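# Move coaster can onto turntable's orange spot

## Task

Pick up the can sitting on the coaster and place it upright on the turntable's orange spot, without disturbing the other cans already on the turntable; then release it and pull the gripper away.

## Robot and tools

Robot: two Doosan M1013 six-joint arms, left_arm and right_arm, each with a Robotiq 140 two-finger gripper and a wrist camera. The fingers can fold at a hinge. Grip with the outer quarter of the pads, near the fingertips. Nearer the palm, a narrow can may be held loosely or slip. Pushing fingertips down onto a surface folds them with almost no felt resistance, and the next grasp may then fail.

Frame: all printed positions use one scene frame. The origin is on the table top halfway between the arms, +x points out over the table, +z up, and left_arm sits on the +y side. Calibrated bases: left_arm at (-0.024, +0.699, 0) m, right_arm at (-0.088, -0.542, 0) m, both turned only slightly about z. Reported hand positions and orientations can be off by a few centimetres, more at long reach. end_effector_position is the point between the pads when closed. The fingers point along the gripper's +z and close along its y. Fingertips extend about 33 mm past that point when the gap is 40 mm or less, and about 9 mm when fully open.

Row format (used by execute_actions and move): one flat list of 18 numbers covering both arms, even if one arm stays still. Order: left_arm waist, shoulder, elbow, forearm roll, wrist pitch, wrist roll (absolute joint targets in radians, same as the Joint positions line), then left gripper position, force_limit, speed; then the same nine for right_arm. Joint ranges: elbow -2.792 to 2.792, all others -6.283 to 6.283. A target more than 0.010 rad beyond a range end, and further out than the current angle, gets the call refused; a joint driven to its real end reports "joint sent to its limit". Gripper numbers lie in [-1, 1]: position +1 is fully open (140 mm), about -0.8 is where the pads touch, -1 closes until blocked. force_limit sets squeeze (about 14 N at -1, 40 N at 0, 58 N at +1 for a slow close); speed sets closing rate (about 30 mm/s at -1, 140 at 0, 250 at +1), and a faster close grips harder. To keep a gripper unchanged, resend its last three numbers, since 0 is itself a command.

Tools:
- execute_actions {"actions": [...], "cameras": [...]}: an empty list just reads the state (with images). One action {"rows": [[18 numbers], ...], "steps": n} plays up to 15 rows, one per 1/30 s step (n at most 15, default 15, minimum 3), repeating the last row. {"steps": n} alone waits up to 300 steps counted from the previous result. Images come only if asked or for an empty list.
- move {"target": one row or up to 15 rows, "speed": rad/s 0.01 to 2 (default 0.5) for the joint with the farthest to go, "blend": rad for rounding corners}: joint-space paths, at least 0.5 s, stopping short if longer than 10 s. No collision avoidance. Gripper numbers of later rows are applied only after the arms come to rest there. Ends with a "move:" line: done, off_target (with the worst joint and its gap), moving, held or fault. done does not prove contact or its absence.
- wait {"seconds": 0 to 10}: lets time pass; the arms keep heading to the last target.
- zoom_image {"camera", "region": [x0, y0, x1, y1]} pixels, at most 504x504, from that camera's latest image.
- read_manual: licence text only.
- finished_scene {"scene": current number}: ends and grades the current scene; irreversible.

Cameras: cam_high, cam_low, cam_left_wrist, cam_right_wrist, each 672x504, with calibration matrices given; wrist views can lag during motion.

Results: joint positions (rad) and velocities (rad/s) per arm ("within noise" when still), end-effector pose and velocities, joint torques, external torque estimates, and flange force along the gripper axes (includes held weight and some error). position_measured is in counts: 3 fully open, about 75 is 100 mm, 139 is 60 mm, 200 is 20 mm, 230 pads together. object_status: 0 moving, 1 blocked while opening, 2 blocked while closing (a grasp), 3 reached target or pads met. Confirm 2 after closing with -1; it may lag 0.2 to 1.7 s. To tighten, raise force_limit and nudge position (-1 to -0.98); to loosen, open and reclose slowly. "joint command not followed" means the inter-arm clearance check altered commands.

Motion limits: joint targets can lead measured angles only a bit, and a jump that would move the hand more than 70 mm per step is scaled down. Robot keeps moving while you think.

Avoid: a contact force of 144 N or joint torque at its load limit (elbow 140, wrist joints 39.6 N m) triggers a 10 s fault stop; arms are stiff, so even a small overshoot into a firm surface can trip it. Motor overheating from holding loads or stretched poses brakes the arm for 30 s or more. Do not let the arms collide, do not drop or knock any can, nothing may fall off the table, avoid releasing a moving can, and avoid heavy twist or off-centre leverage on the gripper. Loose objects may occasionally be nudged by disturbances. Finish with the can upright on the spot, gripper open and withdrawn.

Each tool is called after ">>>" as a command line: name --argument value for each argument, lists and objects as JSON in quotes; but a table of rows of numbers goes row by row, as --pt "numbers of a row", without its own name.

## Session

>>> execute_actions --actions '[]'

Scene clock: 0.00 s of 6600.00 s.
left_arm: end_effector_position=(+0.5679, +0.7543, +0.3619) position_measured=3 object_status=3 end_effector_quat_wxyz=(+0.223, +0.644, -0.564, +0.467) | right_arm: end_effector_position=(+0.6224, -0.3128, +0.3360) position_measured=3 object_status=3 end_effector_quat_wxyz=(+0.626, -0.505, -0.401, -0.439)
Joint positions: left_arm=[0.517 0.124 1.913 -1.08 1.468 3.888] | right_arm=[-0.216 0.575 1.774 1.524 1.859 -0.476]
Joint velocities: within noise
Joint torques (N m): no reading
External joint torques (N m): no reading
Flange force (N): no reading

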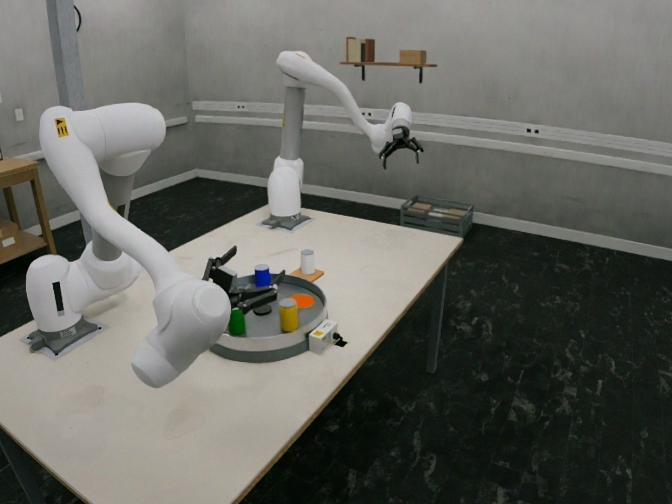

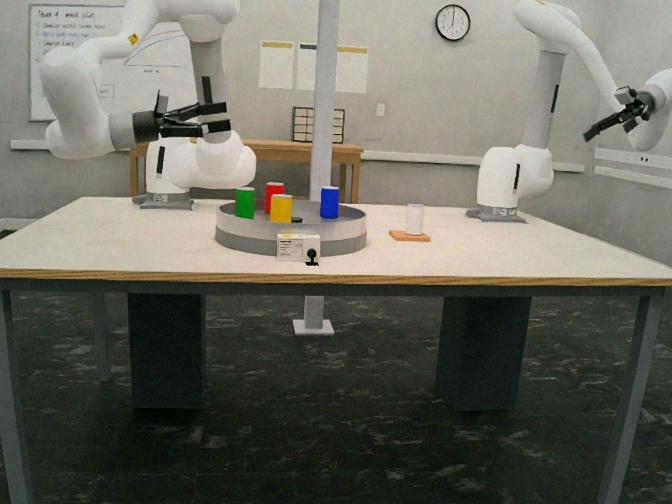

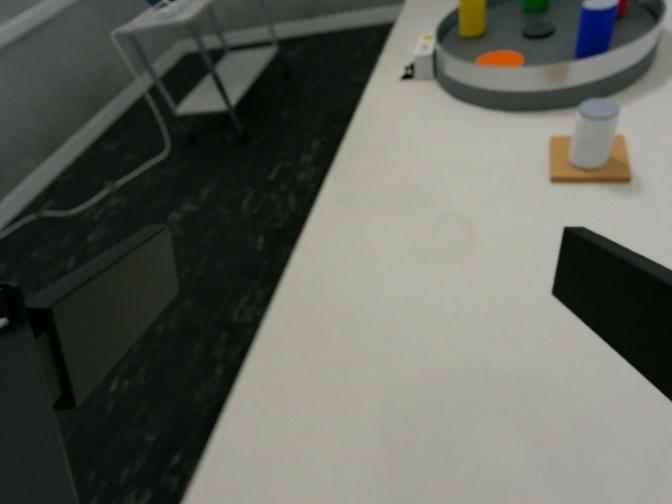

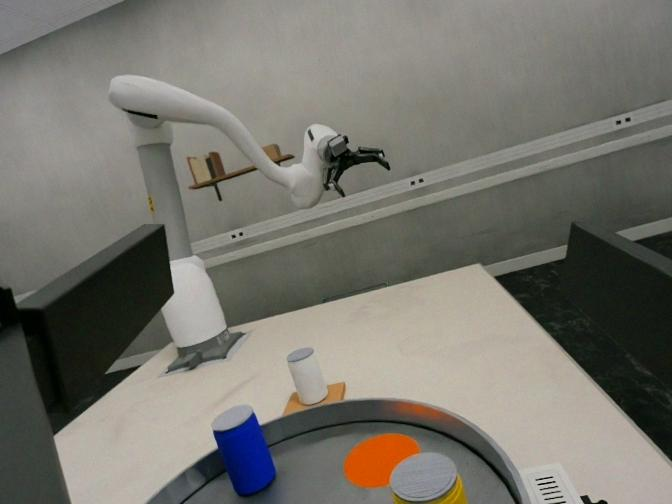

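>>> zoom_image --camera "cam_low" --region '[200, 170, 440, 280]'

>>> zoom_image --camera "cam_high" --region '[190, 230, 370, 370]'

>>> zoom_image --camera "cam_left_wrist" --region '[390, 0, 672, 212]'

>>> zoom_image --camera "cam_right_wrist" --region '[140, 320, 640, 504]'

Scaled by 2.100.

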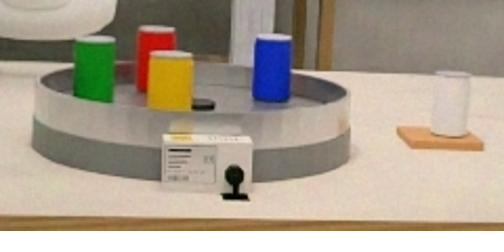

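Scaled by 2.800.

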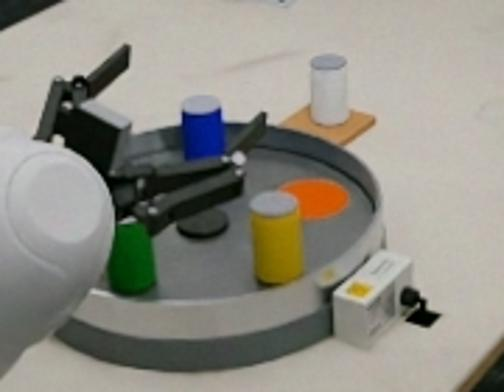

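Scaled by 1.787.

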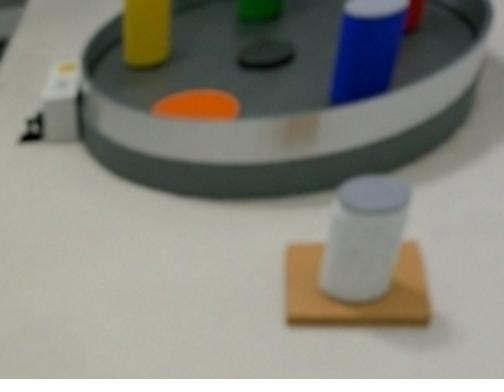

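Scaled by 1.008.

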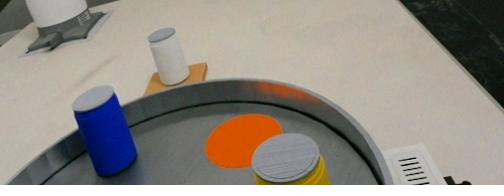

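>>> execute_actions --actions '[]' --cameras '["all"]'

Scene clock: 2.37 s of 6600.00 s.
left_arm: end_effector_position=(+0.5679, +0.7543, +0.3619) position_measured=3 object_status=3 end_effector_quat_wxyz=(+0.223, +0.644, -0.564, +0.467) | right_arm: end_effector_position=(+0.6224, -0.3128, +0.3360) position_measured=3 object_status=3 end_effector_quat_wxyz=(+0.626, -0.505, -0.401, -0.439)
Joint positions: left_arm=[0.517 0.124 1.913 -1.08 1.468 3.888] | right_arm=[-0.216 0.575 1.774 1.524 1.859 -0.476]
Joint velocities: within noise
Joint torques (N m): left_arm=[-0.03 -43.06 -36.95 -0.57 1.05 0.19] | right_arm=[-1.38 -86.97 -31.4 2.22 2.12 0.39]
External joint torques (N m): left_arm=[-0.02 -6.21 0.68 0.23 0.08 -0.2] | right_arm=[1.49 -2.4 -1.12 -0.22 -0.26 -0.41]
Flange force (N): left_arm=[7.5 8.8 -0.3] | right_arm=[1.8 -0.9 2.5]
Steps of this call (1-71: nothing new was sent). Readings (joint positions of left_arm | right_arm; what the end effector reports):
1: [0.517 0.124 1.913 -1.080 1.468 3.888] | [-0.216 0.575 1.774 1.524 1.859 -0.476] | left_arm position_measured=3 object_status=3 | right_arm position_measured=3 object_status=3
2: [0.517 0.124 1.913 -1.080 1.468 3.888] | [-0.216 0.575 1.774 1.524 1.859 -0.476] | left_arm position_measured=3 object_status=3 | right_arm position_measured=3 object_status=3
4: [0.517 0.124 1.913 -1.080 1.468 3.888] | [-0.216 0.575 1.774 1.524 1.859 -0.476] | left_arm position_measured=3 object_status=3 | right_arm position_measured=3 object_status=3
8: [0.517 0.124 1.913 -1.080 1.468 3.888] | [-0.216 0.575 1.774 1.524 1.859 -0.476] | left_arm position_measured=3 object_status=3 | right_arm position_measured=3 object_status=3
71: the state above
camera_calibration:
cam_left_wrist: T_world_to_cam=[[-0.931203, -0.276843, -0.237103, 0.8335], [-0.0596098, 0.757396, -0.650229, -0.295773], [0.359593, -0.591361, -0.721793, 0.650442], [0, 0, 0, 1]] pos_world=[0.524632, 0.839412, 0.47479]
cam_right_wrist: T_world_to_cam=[[0.949076, 0.13365, -0.285295, -0.438054], [-0.25863, -0.186593, -0.947783, 0.429998], [-0.179905, 0.973304, -0.142525, 0.605521], [0, 0, 0, 1]] pos_world=[0.635893, -0.450576, 0.368873]

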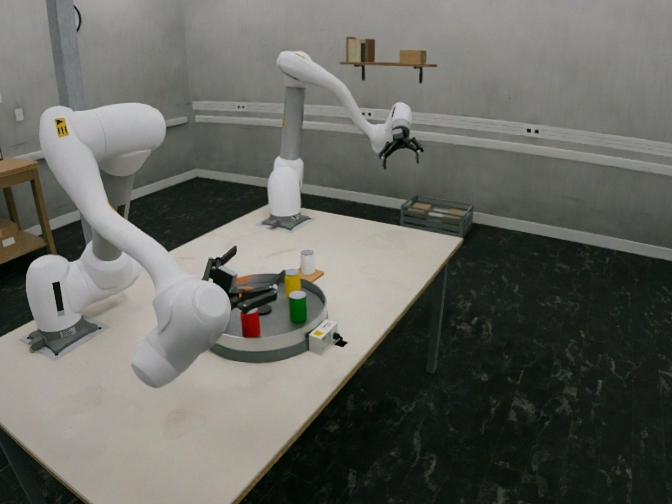

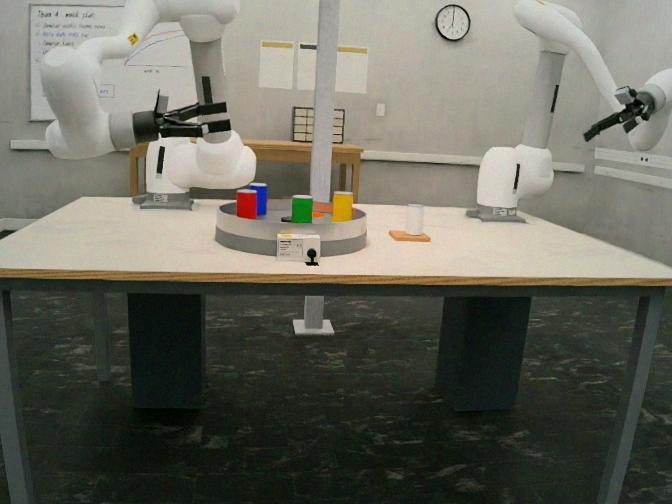

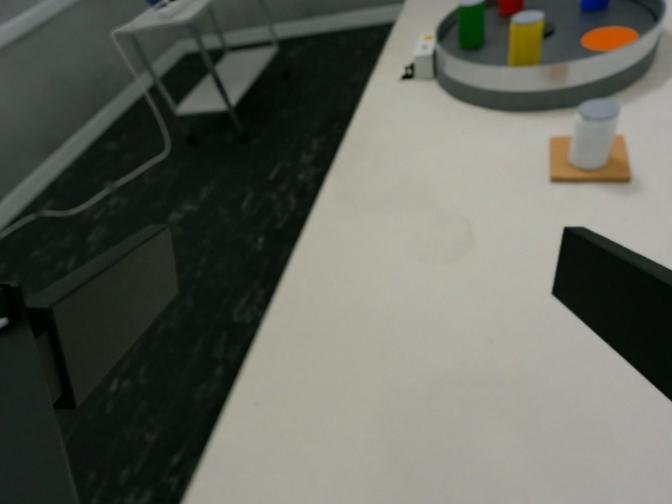

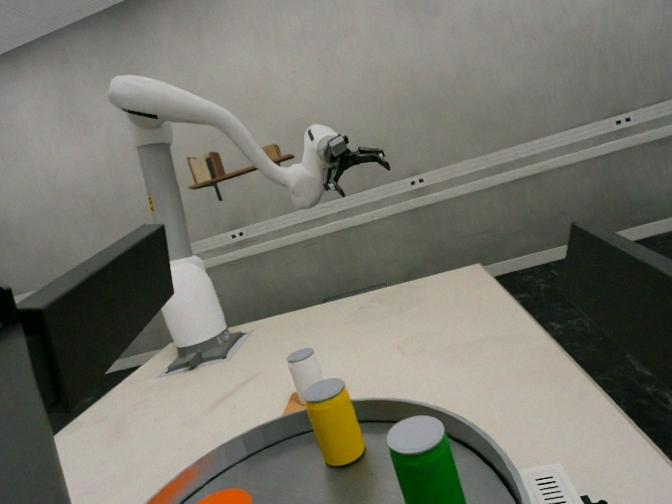

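>>> zoom_image --camera "cam_left_wrist" --region '[530, 80, 656, 200]'

>>> zoom_image --camera "cam_right_wrist" --region '[200, 330, 560, 504]'

Scaled by 4.000.

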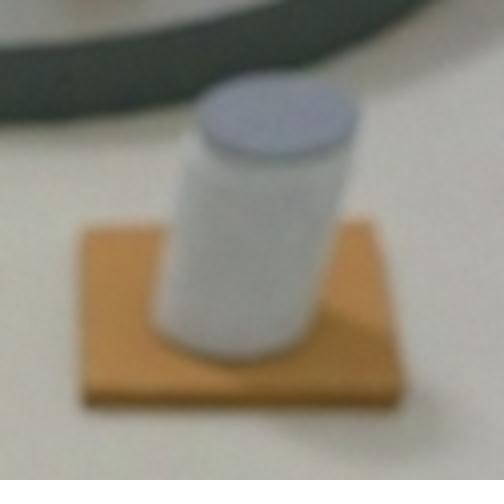

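Scaled by 1.400.

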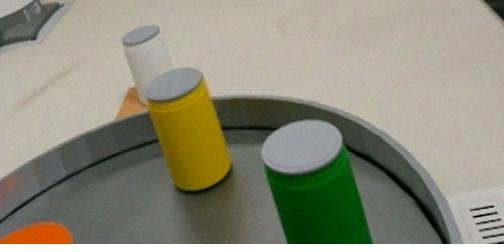

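>>> move --target '[-0.9098, 0.1862, 1.8069, 0, 1.1485, 5.2072, 0.43, 0, 0, -0.216, 0.575, 1.774, 1.524, 1.859, -0.476, 1, 0, 0]' --speed 1.0 --cameras '["cam_left_wrist", "cam_right_wrist", "cam_high"]'

Scene clock: 10.77 s of 6600.00 s.
left_arm: end_effector_position=(+0.3976, +0.2368, +0.2001) position_measured=75 object_status=3 end_effector_quat_wxyz=(+0.000, +0.637, +0.771, +0.000) | right_arm: end_effector_position=(+0.6226, -0.3131, +0.3361) position_measured=3 object_status=3 end_effector_quat_wxyz=(+0.626, -0.505, -0.401, -0.439)
Joint positions: left_arm=[-0.91 0.186 1.807 0 1.148 5.207] | right_arm=[-0.216 0.575 1.774 1.524 1.859 -0.476]
Joint velocities: within noise
Joint torques (N m): left_arm=[-0.75 -51.84 -39.55 3.63 0.03 0.27] | right_arm=[-1.55 -86.67 -31.35 2.23 2.13 0.39]
External joint torques (N m): left_arm=[0.68 -6.91 0.4 0.41 0.01 -0.27] | right_arm=[1.65 -3.73 -1.64 -0.2 -0.25 -0.41]
Flange force (N): left_arm=[9.9 -5.3 -4.3] | right_arm=[3.3 -1.8 3.1]
Kept back: nothing.
move: done
camera_calibration:
cam_left_wrist: T_world_to_cam=[[0.980569, 0.195923, -0.00994729, -0.424241], [0.187895, -0.923394, 0.334724, 0.0832839], [0.0563948, -0.330089, -0.942264, 0.391645], [0, 0, 0, 1]] pos_world=[0.378262, 0.2893, 0.336936]
cam_right_wrist: T_world_to_cam=[[0.949113, 0.133367, -0.285304, -0.438237], [-0.258716, -0.186404, -0.947797, 0.430232], [-0.179586, 0.973379, -0.142414, 0.605694], [0, 0, 0, 1]] pos_world=[0.636019, -0.450927, 0.369001]
Images, in order (width x height): cam_high 672x504, cam_left_wrist 672x504, cam_right_wrist 672x504.

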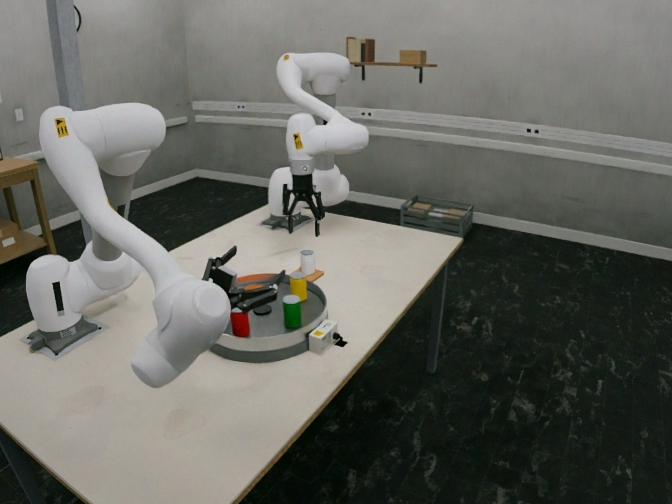

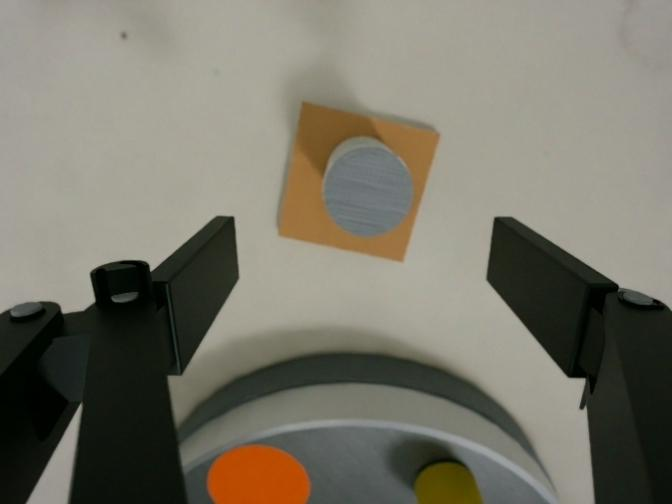

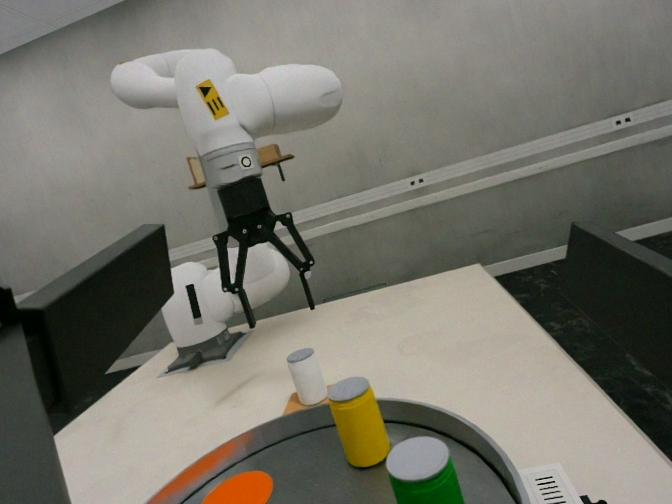

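>>> zoom_image --camera "cam_left_wrist" --region '[268, 90, 448, 270]'

Scaled by 2.800.

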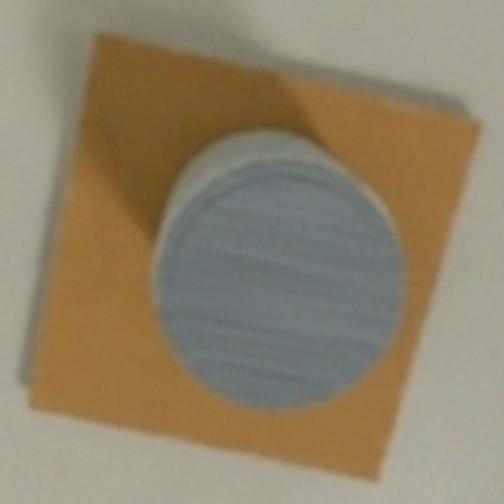

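>>> move --pt "-0.8941 0.2556 1.9048 0 0.9812 5.2229 0.18 0 0 -0.216 0.575 1.774 1.524 1.859 -0.476 1 0 0" --pt "-0.8941 0.2556 1.9048 0 0.9812 5.2229 -1 0 -1 -0.216 0.575 1.774 1.524 1.859 -0.476 1 0 0" --speed 0.3 --cameras '["cam_left_wrist", "cam_right_wrist"]'

Scene clock: 18.60 s of 6600.00 s.
left_arm: end_effector_position=(+0.4026, +0.2459, +0.1090) position_measured=154 object_status=0 end_effector_quat_wxyz=(+0.000, +0.637, +0.771, +0.000) | right_arm: end_effector_position=(+0.6226, -0.3131, +0.3361) position_measured=3 object_status=3 end_effector_quat_wxyz=(+0.626, -0.505, -0.401, -0.439)
Joint positions: left_arm=[-0.894 0.256 1.905 0 0.981 5.223] | right_arm=[-0.216 0.575 1.774 1.524 1.859 -0.476]
Joint velocities: within noise
Joint torques (N m): left_arm=[-0.33 -44.58 -28.76 3.33 -0.65 0.26] | right_arm=[-1.49 -86.95 -31.43 2.22 2.07 0.4]
External joint torques (N m): left_arm=[0.38 -17.92 -6.91 0.35 0.68 -0.26] | right_arm=[1.32 -2.96 -1.43 -0.18 -0.19 -0.41]
Flange force (N): left_arm=[10.2 -6.3 -24.4] | right_arm=[2.6 -1.2 2.4]
Kept back: nothing.
move: done
camera_calibration:
cam_left_wrist: T_world_to_cam=[[0.980603, 0.195755, -0.00993279, -0.431826], [0.187731, -0.923427, 0.334722, 0.121359], [0.0563513, -0.330094, -0.942264, 0.308526], [0, 0, 0, 1]] pos_world=[0.383281, 0.29844, 0.245802]
cam_right_wrist: T_world_to_cam=[[0.949116, 0.133366, -0.285293, -0.438239], [-0.258705, -0.186406, -0.9478, 0.430232], [-0.179585, 0.973379, -0.142419, 0.605695], [0, 0, 0, 1]] pos_world=[0.636016, -0.450927, 0.369009]
Images, in order (width x height): cam_left_wrist 672x504, cam_right_wrist 672x504.

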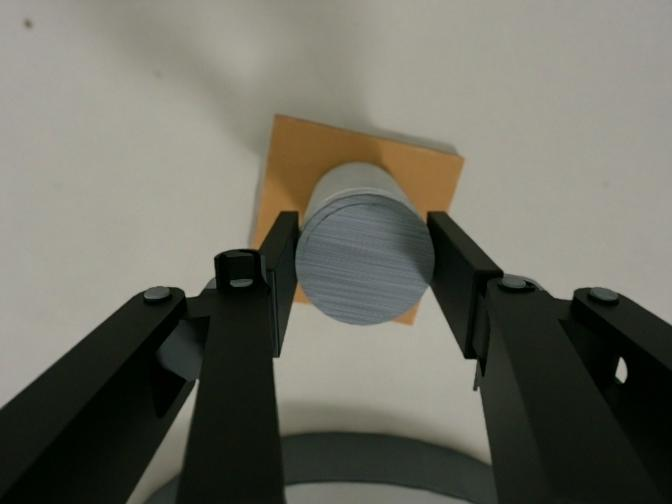

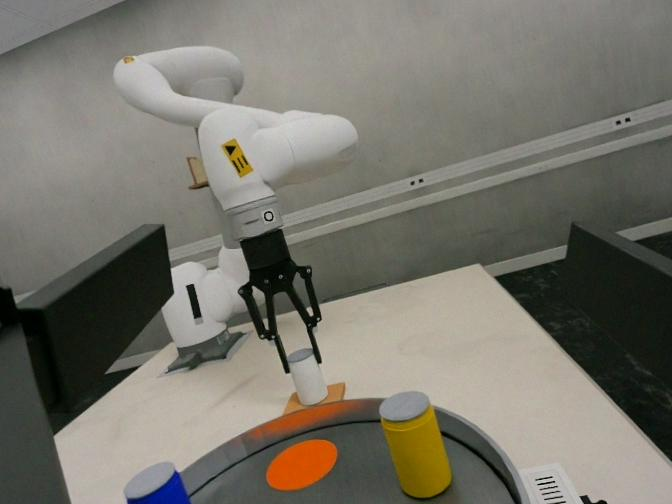

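>>> execute_actions --actions '[]' --cameras '["cam_left_wrist"]'

Scene clock: 18.77 s of 6600.00 s.
left_arm: end_effector_position=(+0.4026, +0.2459, +0.1090) position_measured=154 object_status=2 end_effector_quat_wxyz=(+0.000, +0.637, +0.771, +0.000) | right_arm: end_effector_position=(+0.6226, -0.3131, +0.3361) position_measured=3 object_status=3 end_effector_quat_wxyz=(+0.626, -0.505, -0.401, -0.439)
Joint positions: left_arm=[-0.894 0.256 1.905 0 0.981 5.223] | right_arm=[-0.216 0.575 1.774 1.524 1.859 -0.476]
Joint velocities: within noise
Joint torques (N m): left_arm=[-0.11 -44.89 -28.87 3.32 -0.66 0.25] | right_arm=[-1.53 -86.71 -31.38 2.22 2.11 0.43]
External joint torques (N m): left_arm=[-0.01 -17.45 -6.79 0.37 0.69 -0.25] | right_arm=[1.19 -3.21 -1.32 -0.17 -0.23 -0.44]
Flange force (N): left_arm=[9.5 -6.6 -23.8] | right_arm=[2.6 -1.8 2.4]
Steps of this call (1-5: nothing new was sent). Readings (joint positions of left_arm | right_arm; what the end effector reports):
1: [-0.894 0.256 1.905 0.000 0.981 5.223] | [-0.216 0.575 1.774 1.524 1.859 -0.476] | left_arm position_measured=154 object_status=0 | right_arm position_measured=3 object_status=3
2: [-0.894 0.256 1.905 0.000 0.981 5.223] | [-0.216 0.575 1.774 1.524 1.859 -0.476] | left_arm position_measured=154 object_status=2 | right_arm position_measured=3 object_status=3
4: [-0.894 0.256 1.905 0.000 0.981 5.223] | [-0.216 0.575 1.774 1.524 1.859 -0.476] | left_arm position_measured=154 object_status=2 | right_arm position_measured=3 object_status=3
5: the state above
camera_calibration:
cam_left_wrist: T_world_to_cam=[[0.980603, 0.195755, -0.0099329, -0.431826], [0.187732, -0.923427, 0.334723, 0.121358], [0.0563514, -0.330095, -0.942264, 0.308526], [0, 0, 0, 1]] pos_world=[0.383281, 0.29844, 0.245802]
Images, in order (width x height): cam_left_wrist 672x504.

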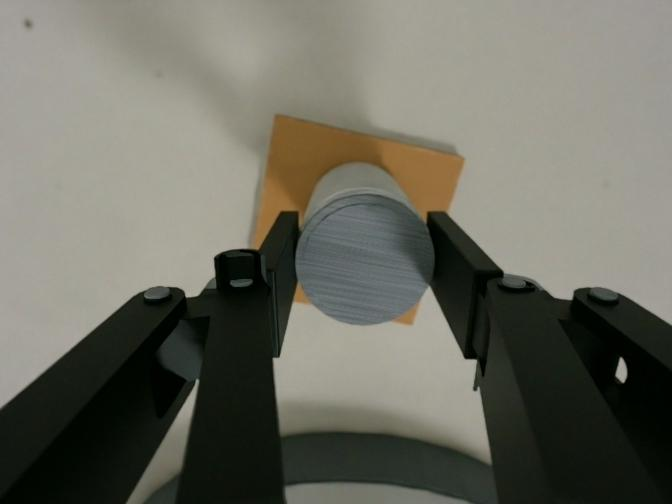

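>>> move --pt "-0.9056 0.161 1.7319 0 1.2487 5.2113 -1 0 -1 -0.216 0.575 1.774 1.524 1.859 -0.476 1 0 0" --pt "-0.9442 0.5782 1.1194 0 1.444 5.8867 -1 0 -1 -0.216 0.575 1.774 1.524 1.859 -0.476 1 0 0" --speed '[0.4, 0.6]' --blend '[0.1, 0]' --cameras '["cam_left_wrist", "cam_right_wrist", "cam_high"]'

Scene clock: 22.50 s of 6600.00 s.
left_arm: end_effector_position=(+0.5442, +0.0087, +0.2686) position_measured=154 object_status=2 end_effector_quat_wxyz=(+0.000, +0.866, +0.500, +0.000) | right_arm: end_effector_position=(+0.6226, -0.3131, +0.3361) position_measured=3 object_status=3 end_effector_quat_wxyz=(+0.626, -0.505, -0.401, -0.439)
Joint positions: left_arm=[-0.944 0.578 1.119 0 1.444 5.887] | right_arm=[-0.216 0.575 1.774 1.524 1.859 -0.476]
Joint velocities: within noise
Joint torques (N m): left_arm=[-0.5 -91.32 -44.17 3.97 -0.02 0.2] | right_arm=[-1.52 -86.49 -31.4 2.2 2.08 0.38]
External joint torques (N m): left_arm=[-0.02 -9.31 1.51 0.44 0.03 -0.2] | right_arm=[1.05 -3.18 -1.5 -0.14 -0.22 -0.4]
Flange force (N): left_arm=[7.1 -19.6 0.0] | right_arm=[2.9 -1.5 2.2]
Kept back: nothing.
move: done; blend cut to 0 rad at target 1
camera_calibration:
cam_left_wrist: T_world_to_cam=[[0.86934, -0.494115, -0.0098966, -0.456059], [-0.462749, -0.820859, 0.334745, 0.175399], [-0.173526, -0.286428, -0.942257, 0.497292], [0, 0, 0, 1]] pos_world=[0.563929, 0.0610701, 0.40535]
cam_right_wrist: T_world_to_cam=[[0.949114, 0.133366, -0.2853, -0.438234], [-0.258711, -0.186405, -0.947798, 0.430233], [-0.179586, 0.973379, -0.142416, 0.605694], [0, 0, 0, 1]] pos_world=[0.636014, -0.450926, 0.369007]
Images, in order (width x height): cam_high 672x504, cam_left_wrist 672x504, cam_right_wrist 672x504.

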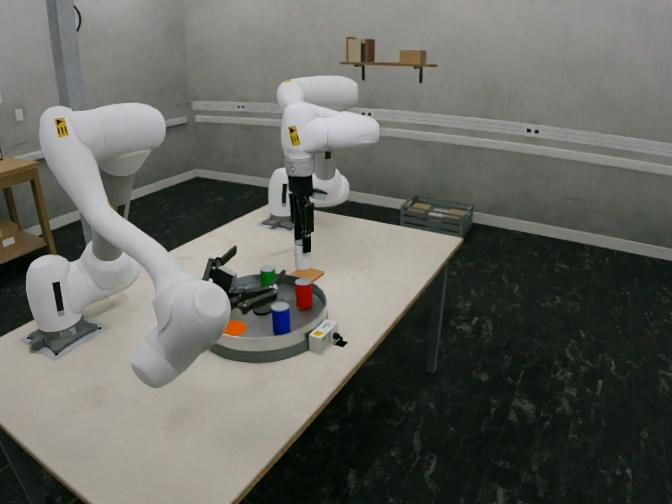

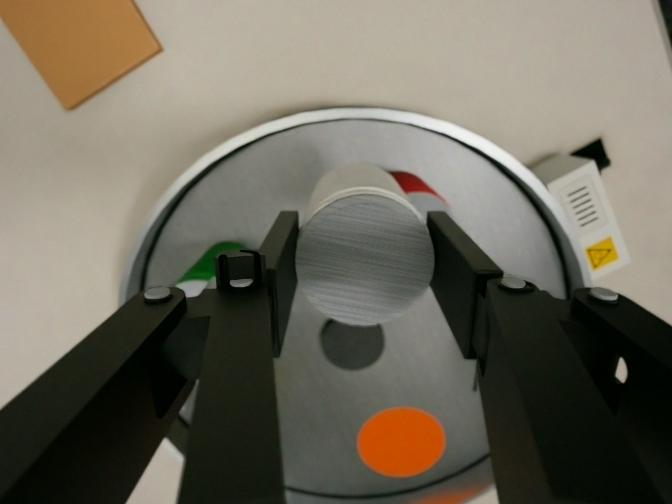

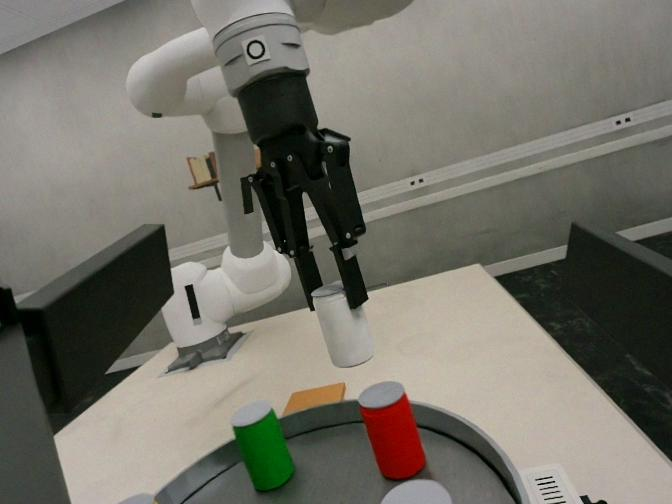

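>>> execute_actions --actions '[{"steps": 30}]' --cameras '["cam_left_wrist"]'

>>> execute_actions --actions '[{"steps": 30}]' --cameras '["cam_left_wrist"]'

>>> execute_actions --actions '[{"steps": 60}]' --cameras '["cam_left_wrist"]'

>>> execute_actions --actions '[{"steps": 60}]' --cameras '["cam_left_wrist"]'

Scene clock: 23.50 s of 6600.00 s.
left_arm: end_effector_position=(+0.5442, +0.0086, +0.2685) position_measured=154 object_status=2 end_effector_quat_wxyz=(+0.000, +0.866, +0.500, +0.000) | right_arm: end_effector_position=(+0.6226, -0.3131, +0.3361) position_measured=3 object_status=3 end_effector_quat_wxyz=(+0.626, -0.505, -0.401, -0.439)
Joint positions: left_arm=[-0.944 0.578 1.119 0 1.444 5.887] | right_arm=[-0.216 0.575 1.774 1.524 1.859 -0.476]
Joint velocities: within noise
Joint torques (N m): left_arm=[0.2 -92.61 -44.05 3.94 0.03 0.28] | right_arm=[-1.34 -86.86 -31.36 2.23 2.11 0.41]
External joint torques (N m): left_arm=[-0.46 -7.99 1.4 0.48 -0.03 -0.28] | right_arm=[1.93 -2.38 -1.12 -0.27 -0.25 -0.42]
Flange force (N): left_arm=[5.6 -17.4 0.2] | right_arm=[1.7 -0.8 3.0]
Steps of this call (1-30: nothing new was sent). Readings (joint positions of left_arm | right_arm; what the end effector reports):
1: [-0.944 0.578 1.119 0.000 1.444 5.887] | [-0.216 0.575 1.774 1.524 1.859 -0.476] | left_arm position_measured=154 object_status=2 | right_arm position_measured=3 object_status=3
2: [-0.944 0.578 1.119 0.000 1.444 5.887] | [-0.216 0.575 1.774 1.524 1.859 -0.476] | left_arm position_measured=154 object_status=2 | right_arm position_measured=3 object_status=3
4: [-0.944 0.578 1.119 0.000 1.444 5.887] | [-0.216 0.575 1.774 1.524 1.859 -0.476] | left_arm position_measured=154 object_status=2 | right_arm position_measured=3 object_status=3
8: [-0.944 0.578 1.119 0.000 1.444 5.887] | [-0.216 0.575 1.774 1.524 1.859 -0.476] | left_arm position_measured=154 object_status=2 | right_arm position_measured=3 object_status=3
30: the state above
camera_calibration:
cam_left_wrist: T_world_to_cam=[[0.86933, -0.494132, -0.00993284, -0.456067], [-0.462757, -0.82086, 0.334731, 0.17541], [-0.173554, -0.286395, -0.942262, 0.497258], [0, 0, 0, 1]] pos_world=[0.563946, 0.0610423, 0.405302]
Images, in order (width x height): cam_left_wrist 672x504.

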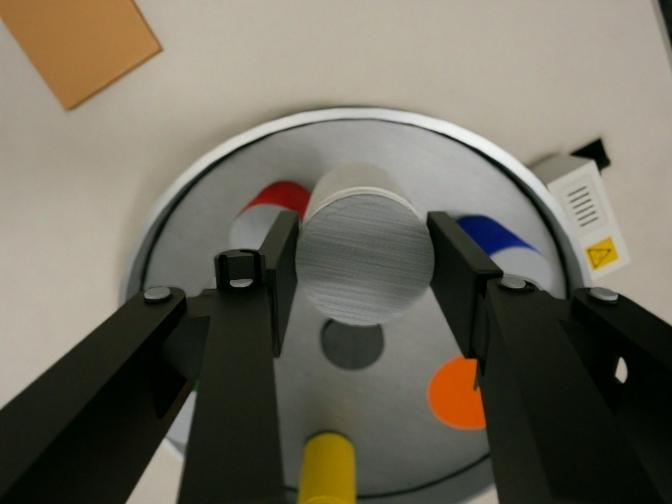

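Scene clock: 24.50 s of 6600.00 s.
left_arm: end_effector_position=(+0.5442, +0.0086, +0.2685) position_measured=154 object_status=2 end_effector_quat_wxyz=(+0.000, +0.866, +0.500, +0.000) | right_arm: end_effector_position=(+0.6226, -0.3131, +0.3361) position_measured=3 object_status=3 end_effector_quat_wxyz=(+0.626, -0.505, -0.401, -0.439)
Joint positions: left_arm=[-0.944 0.578 1.119 0 1.444 5.887] | right_arm=[-0.216 0.575 1.774 1.524 1.859 -0.476]
Joint velocities: within noise
Joint torques (N m): left_arm=[0.26 -92.89 -44.06 3.97 0.01 0.24] | right_arm=[-1.26 -86.79 -31.44 2.22 2.1 0.42]
External joint torques (N m): left_arm=[-0.68 -7.65 1.44 0.44 0 -0.24] | right_arm=[1.18 -3.13 -1.34 -0.19 -0.22 -0.43]
Flange force (N): left_arm=[5.3 -17.0 0.3] | right_arm=[2.6 -1.7 2.4]
Steps of this call (1-30: nothing new was sent). Readings (joint positions of left_arm | right_arm; what the end effector reports):
1: [-0.944 0.578 1.119 0.000 1.444 5.887] | [-0.216 0.575 1.774 1.524 1.859 -0.476] | left_arm position_measured=154 object_status=2 | right_arm position_measured=3 object_status=3
2: [-0.944 0.578 1.119 0.000 1.444 5.887] | [-0.216 0.575 1.774 1.524 1.859 -0.476] | left_arm position_measured=154 object_status=2 | right_arm position_measured=3 object_status=3
4: [-0.944 0.578 1.119 0.000 1.444 5.887] | [-0.216 0.575 1.774 1.524 1.859 -0.476] | left_arm position_measured=154 object_status=2 | right_arm position_measured=3 object_status=3
8: [-0.944 0.578 1.119 0.000 1.444 5.887] | [-0.216 0.575 1.774 1.524 1.859 -0.476] | left_arm position_measured=154 object_status=2 | right_arm position_measured=3 object_status=3
30: the state above
camera_calibration:
cam_left_wrist: T_world_to_cam=[[0.86933, -0.494132, -0.00993257, -0.456067], [-0.462757, -0.82086, 0.334731, 0.17541], [-0.173554, -0.286395, -0.942261, 0.497258], [0, 0, 0, 1]] pos_world=[0.563946, 0.0610421, 0.405302]
Images, in order (width x height): cam_left_wrist 672x504.

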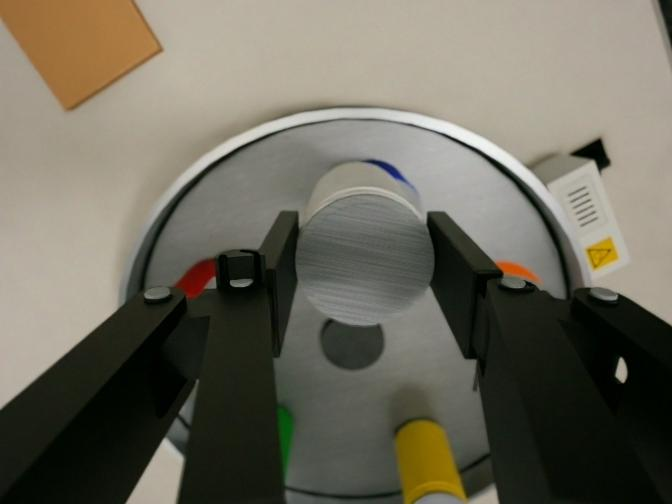

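Scene clock: 26.50 s of 6600.00 s.
left_arm: end_effector_position=(+0.5442, +0.0086, +0.2685) position_measured=154 object_status=2 end_effector_quat_wxyz=(+0.000, +0.866, +0.500, +0.000) | right_arm: end_effector_position=(+0.6226, -0.3131, +0.3361) position_measured=3 object_status=3 end_effector_quat_wxyz=(+0.626, -0.505, -0.401, -0.439)
Joint positions: left_arm=[-0.944 0.578 1.119 0 1.444 5.887] | right_arm=[-0.216 0.575 1.774 1.524 1.859 -0.476]
Joint velocities: within noise
Joint torques (N m): left_arm=[-0.07 -92.78 -44.29 4.01 -0.06 0.23] | right_arm=[-1.43 -86.6 -31.39 2.22 2.09 0.42]
External joint torques (N m): left_arm=[-1.08 -7.53 1.7 0.37 0.07 -0.23] | right_arm=[1.64 -3.28 -1.38 -0.21 -0.22 -0.44]
Flange force (N): left_arm=[5.0 -17.6 0.6] | right_arm=[2.7 -1.7 3.0]
Steps of this call (1-60: nothing new was sent). Readings (joint positions of left_arm | right_arm; what the end effector reports):
1: [-0.944 0.578 1.119 0.000 1.444 5.887] | [-0.216 0.575 1.774 1.524 1.859 -0.476] | left_arm position_measured=154 object_status=2 | right_arm position_measured=3 object_status=3
2: [-0.944 0.578 1.119 0.000 1.444 5.887] | [-0.216 0.575 1.774 1.524 1.859 -0.476] | left_arm position_measured=154 object_status=2 | right_arm position_measured=3 object_status=3
4: [-0.944 0.578 1.119 0.000 1.444 5.887] | [-0.216 0.575 1.774 1.524 1.859 -0.476] | left_arm position_measured=154 object_status=2 | right_arm position_measured=3 object_status=3
8: [-0.944 0.578 1.119 0.000 1.444 5.887] | [-0.216 0.575 1.774 1.524 1.859 -0.476] | left_arm position_measured=154 object_status=2 | right_arm position_measured=3 object_status=3
60: the state above
camera_calibration:
cam_left_wrist: T_world_to_cam=[[0.86933, -0.494132, -0.00992391, -0.456072], [-0.462759, -0.820858, 0.334734, 0.175409], [-0.173549, -0.286402, -0.94226, 0.497254], [0, 0, 0, 1]] pos_world=[0.563947, 0.0610407, 0.405302]
Images, in order (width x height): cam_left_wrist 672x504.

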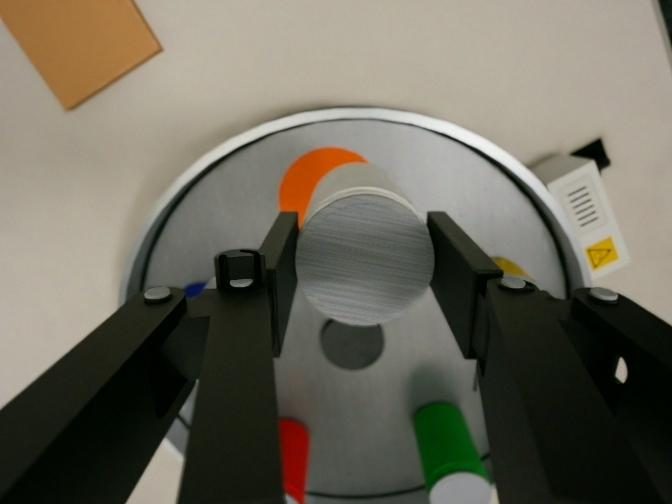

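Scene clock: 28.50 s of 6600.00 s.
left_arm: end_effector_position=(+0.5442, +0.0086, +0.2685) position_measured=154 object_status=2 end_effector_quat_wxyz=(+0.000, +0.866, +0.500, +0.000) | right_arm: end_effector_position=(+0.6226, -0.3131, +0.3361) position_measured=3 object_status=3 end_effector_quat_wxyz=(+0.626, -0.505, -0.401, -0.439)
Joint positions: left_arm=[-0.944 0.578 1.119 0 1.444 5.887] | right_arm=[-0.216 0.575 1.774 1.524 1.859 -0.476]
Joint velocities: within noise
Joint torques (N m): left_arm=[-0.01 -92.8 -44.04 3.98 0 0.32] | right_arm=[-1.67 -86.72 -31.41 2.2 2.11 0.39]
External joint torques (N m): left_arm=[0.55 -7.85 1.43 0.45 0.01 -0.33] | right_arm=[1.39 -3.26 -1.33 -0.16 -0.23 -0.41]
Flange force (N): left_arm=[6.5 -16.8 0.3] | right_arm=[2.7 -1.8 2.7]
Steps of this call (1-60: nothing new was sent). Readings (joint positions of left_arm | right_arm; what the end effector reports):
1: [-0.944 0.578 1.119 0.000 1.444 5.887] | [-0.216 0.575 1.774 1.524 1.859 -0.476] | left_arm position_measured=154 object_status=2 | right_arm position_measured=3 object_status=3
2: [-0.944 0.578 1.119 0.000 1.444 5.887] | [-0.216 0.575 1.774 1.524 1.859 -0.476] | left_arm position_measured=154 object_status=2 | right_arm position_measured=3 object_status=3
4: [-0.944 0.578 1.119 0.000 1.444 5.887] | [-0.216 0.575 1.774 1.524 1.859 -0.476] | left_arm position_measured=154 object_status=2 | right_arm position_measured=3 object_status=3
8: [-0.944 0.578 1.119 0.000 1.444 5.887] | [-0.216 0.575 1.774 1.524 1.859 -0.476] | left_arm position_measured=154 object_status=2 | right_arm position_measured=3 object_status=3
60: the state above
camera_calibration:
cam_left_wrist: T_world_to_cam=[[0.86933, -0.494132, -0.00992583, -0.456071], [-0.462757, -0.820857, 0.334738, 0.175405], [-0.173552, -0.286405, -0.942259, 0.497255], [0, 0, 0, 1]] pos_world=[0.563946, 0.0610401, 0.405302]
Images, in order (width x height): cam_left_wrist 672x504.

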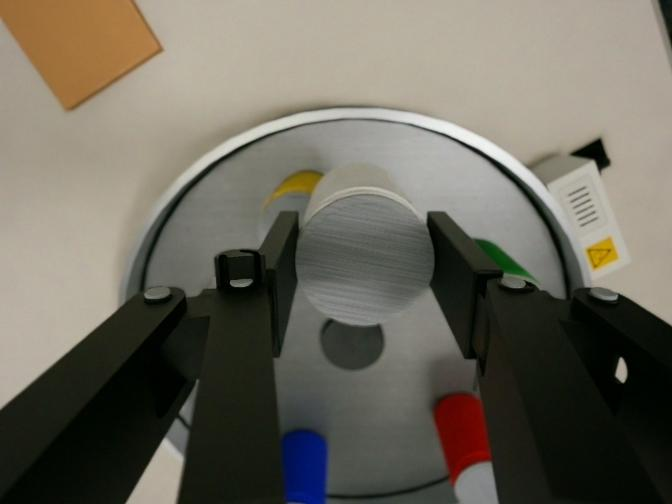

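>>> execute_actions --actions '[{"steps": 81}]' --cameras '["cam_left_wrist", "cam_right_wrist", "cam_high"]'

>>> zoom_image --camera "cam_left_wrist" --region '[296, 300, 496, 500]'

>>> zoom_image --camera "cam_left_wrist" --region '[100, 90, 600, 340]'

Scene clock: 31.20 s of 6600.00 s.
left_arm: end_effector_position=(+0.5442, +0.0086, +0.2685) position_measured=154 object_status=2 end_effector_quat_wxyz=(+0.000, +0.866, +0.500, +0.000) | right_arm: end_effector_position=(+0.6226, -0.3131, +0.3361) position_measured=3 object_status=3 end_effector_quat_wxyz=(+0.626, -0.505, -0.401, -0.439)
Joint positions: left_arm=[-0.944 0.578 1.119 0 1.444 5.887] | right_arm=[-0.216 0.575 1.774 1.524 1.859 -0.476]
Joint velocities: within noise
Joint torques (N m): left_arm=[-0.52 -92.37 -44.25 3.98 0 0.24] | right_arm=[-1.23 -86.96 -31.39 2.24 2.09 0.4]
External joint torques (N m): left_arm=[0.26 -8.04 1.67 0.43 0.01 -0.24] | right_arm=[1.08 -2.62 -1.27 -0.22 -0.22 -0.41]
Flange force (N): left_arm=[6.7 -17.9 0.6] | right_arm=[2.2 -1.1 2.0]
Steps of this call (1-81: nothing new was sent). Readings (joint positions of left_arm | right_arm; what the end effector reports):
1: [-0.944 0.578 1.119 0.000 1.444 5.887] | [-0.216 0.575 1.774 1.524 1.859 -0.476] | left_arm position_measured=154 object_status=2 | right_arm position_measured=3 object_status=3
2: [-0.944 0.578 1.119 0.000 1.444 5.887] | [-0.216 0.575 1.774 1.524 1.859 -0.476] | left_arm position_measured=154 object_status=2 | right_arm position_measured=3 object_status=3
4: [-0.944 0.578 1.119 0.000 1.444 5.887] | [-0.216 0.575 1.774 1.524 1.859 -0.476] | left_arm position_measured=154 object_status=2 | right_arm position_measured=3 object_status=3
8: [-0.944 0.578 1.119 0.000 1.444 5.887] | [-0.216 0.575 1.774 1.524 1.859 -0.476] | left_arm position_measured=154 object_status=2 | right_arm position_measured=3 object_status=3
81: the state above
camera_calibration:
cam_left_wrist: T_world_to_cam=[[0.869331, -0.494131, -0.00992582, -0.456071], [-0.462757, -0.820857, 0.334738, 0.175405], [-0.173552, -0.286405, -0.942259, 0.497255], [0, 0, 0, 1]] pos_world=[0.563946, 0.0610401, 0.405302]
cam_right_wrist: T_world_to_cam=[[0.949113, 0.133366, -0.285302, -0.438233], [-0.258712, -0.186411, -0.947797, 0.430229], [-0.179588, 0.973378, -0.142422, 0.605696], [0, 0, 0, 1]] pos_world=[0.636014, -0.450926, 0.369006]
Images, in order (width x height): cam_high 672x504, cam_left_wrist 672x504, cam_right_wrist 672x504.

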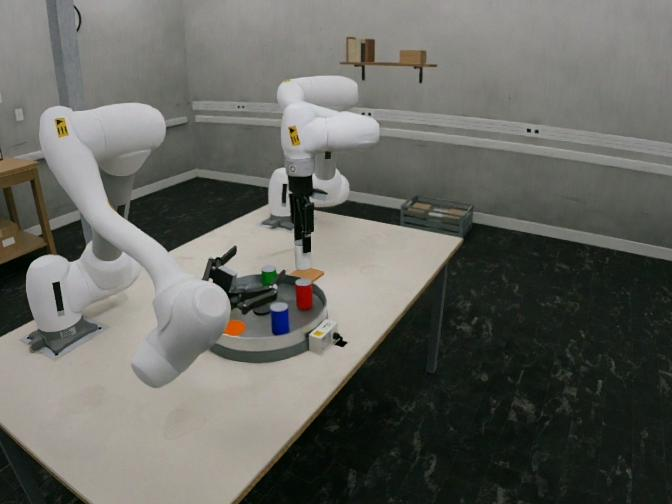

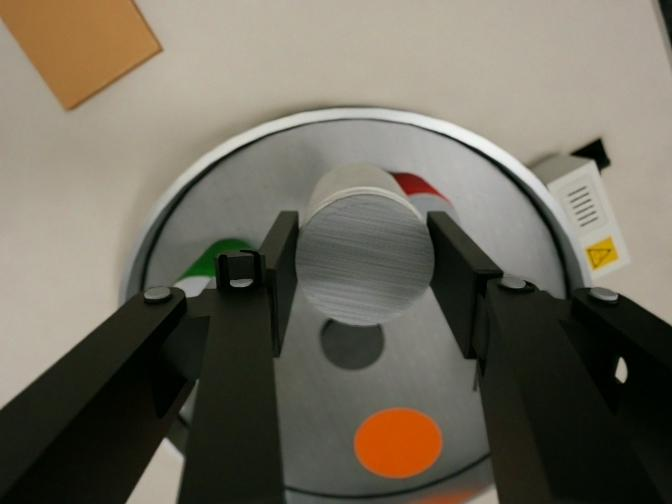

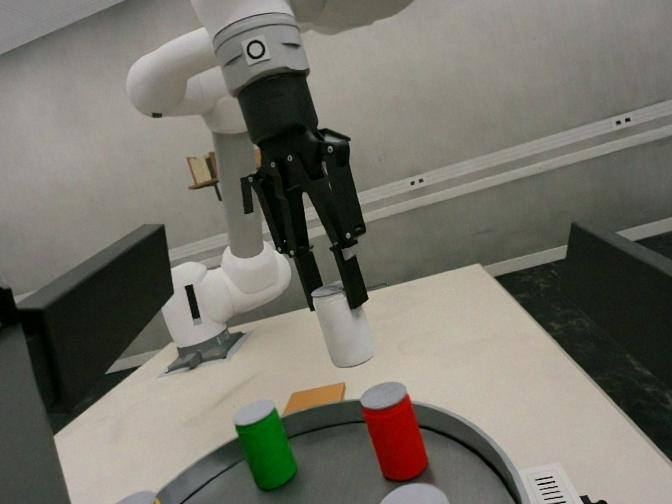

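Scaled by 2.520.

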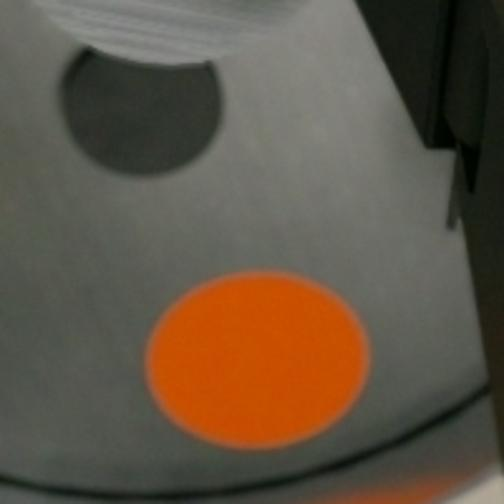

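Scaled by 1.008.

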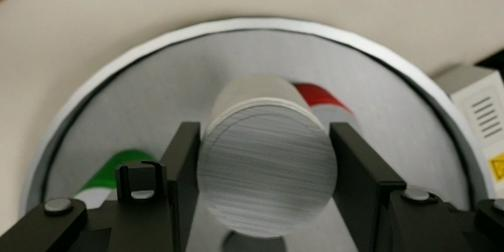

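>>> execute_actions --actions '[]' --cameras '["cam_left_wrist"]'

Scene clock: 32.63 s of 6600.00 s.
left_arm: end_effector_position=(+0.5442, +0.0086, +0.2685) position_measured=154 object_status=2 end_effector_quat_wxyz=(+0.000, +0.866, +0.500, +0.000) | right_arm: end_effector_position=(+0.6226, -0.3131, +0.3361) position_measured=3 object_status=3 end_effector_quat_wxyz=(+0.626, -0.505, -0.401, -0.439)
Joint positions: left_arm=[-0.944 0.578 1.119 0 1.444 5.887] | right_arm=[-0.216 0.575 1.774 1.524 1.859 -0.476]
Joint velocities: within noise
Joint torques (N m): left_arm=[0.17 -92.81 -44.13 4.02 0.02 0.2] | right_arm=[-1.37 -86.63 -31.39 2.24 2.07 0.37]
External joint torques (N m): left_arm=[0.22 -7.8 1.52 0.41 -0.01 -0.2] | right_arm=[1.53 -2.97 -1.37 -0.23 -0.21 -0.38]
Flange force (N): left_arm=[6.4 -17.1 0.4] | right_arm=[2.6 -1.3 2.7]
Steps of this call (1-43: nothing new was sent). Readings (joint positions of left_arm | right_arm; what the end effector reports):
1: [-0.944 0.578 1.119 0.000 1.444 5.887] | [-0.216 0.575 1.774 1.524 1.859 -0.476] | left_arm position_measured=154 object_status=2 | right_arm position_measured=3 object_status=3
2: [-0.944 0.578 1.119 0.000 1.444 5.887] | [-0.216 0.575 1.774 1.524 1.859 -0.476] | left_arm position_measured=154 object_status=2 | right_arm position_measured=3 object_status=3
4: [-0.944 0.578 1.119 0.000 1.444 5.887] | [-0.216 0.575 1.774 1.524 1.859 -0.476] | left_arm position_measured=154 object_status=2 | right_arm position_measured=3 object_status=3
8: [-0.944 0.578 1.119 0.000 1.444 5.887] | [-0.216 0.575 1.774 1.524 1.859 -0.476] | left_arm position_measured=154 object_status=2 | right_arm position_measured=3 object_status=3
43: the state above
camera_calibration:
cam_left_wrist: T_world_to_cam=[[0.869331, -0.494131, -0.00992601, -0.456071], [-0.462757, -0.820857, 0.334738, 0.175405], [-0.173553, -0.286405, -0.942259, 0.497255], [0, 0, 0, 1]] pos_world=[0.563946, 0.06104, 0.405301]
Images, in order (width x height): cam_left_wrist 672x504.

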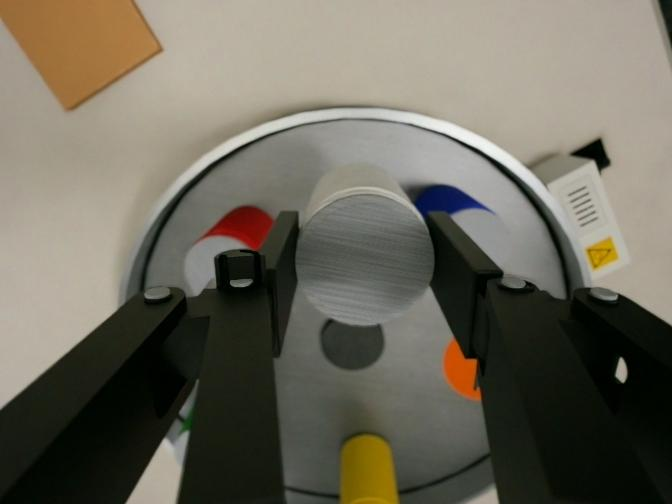

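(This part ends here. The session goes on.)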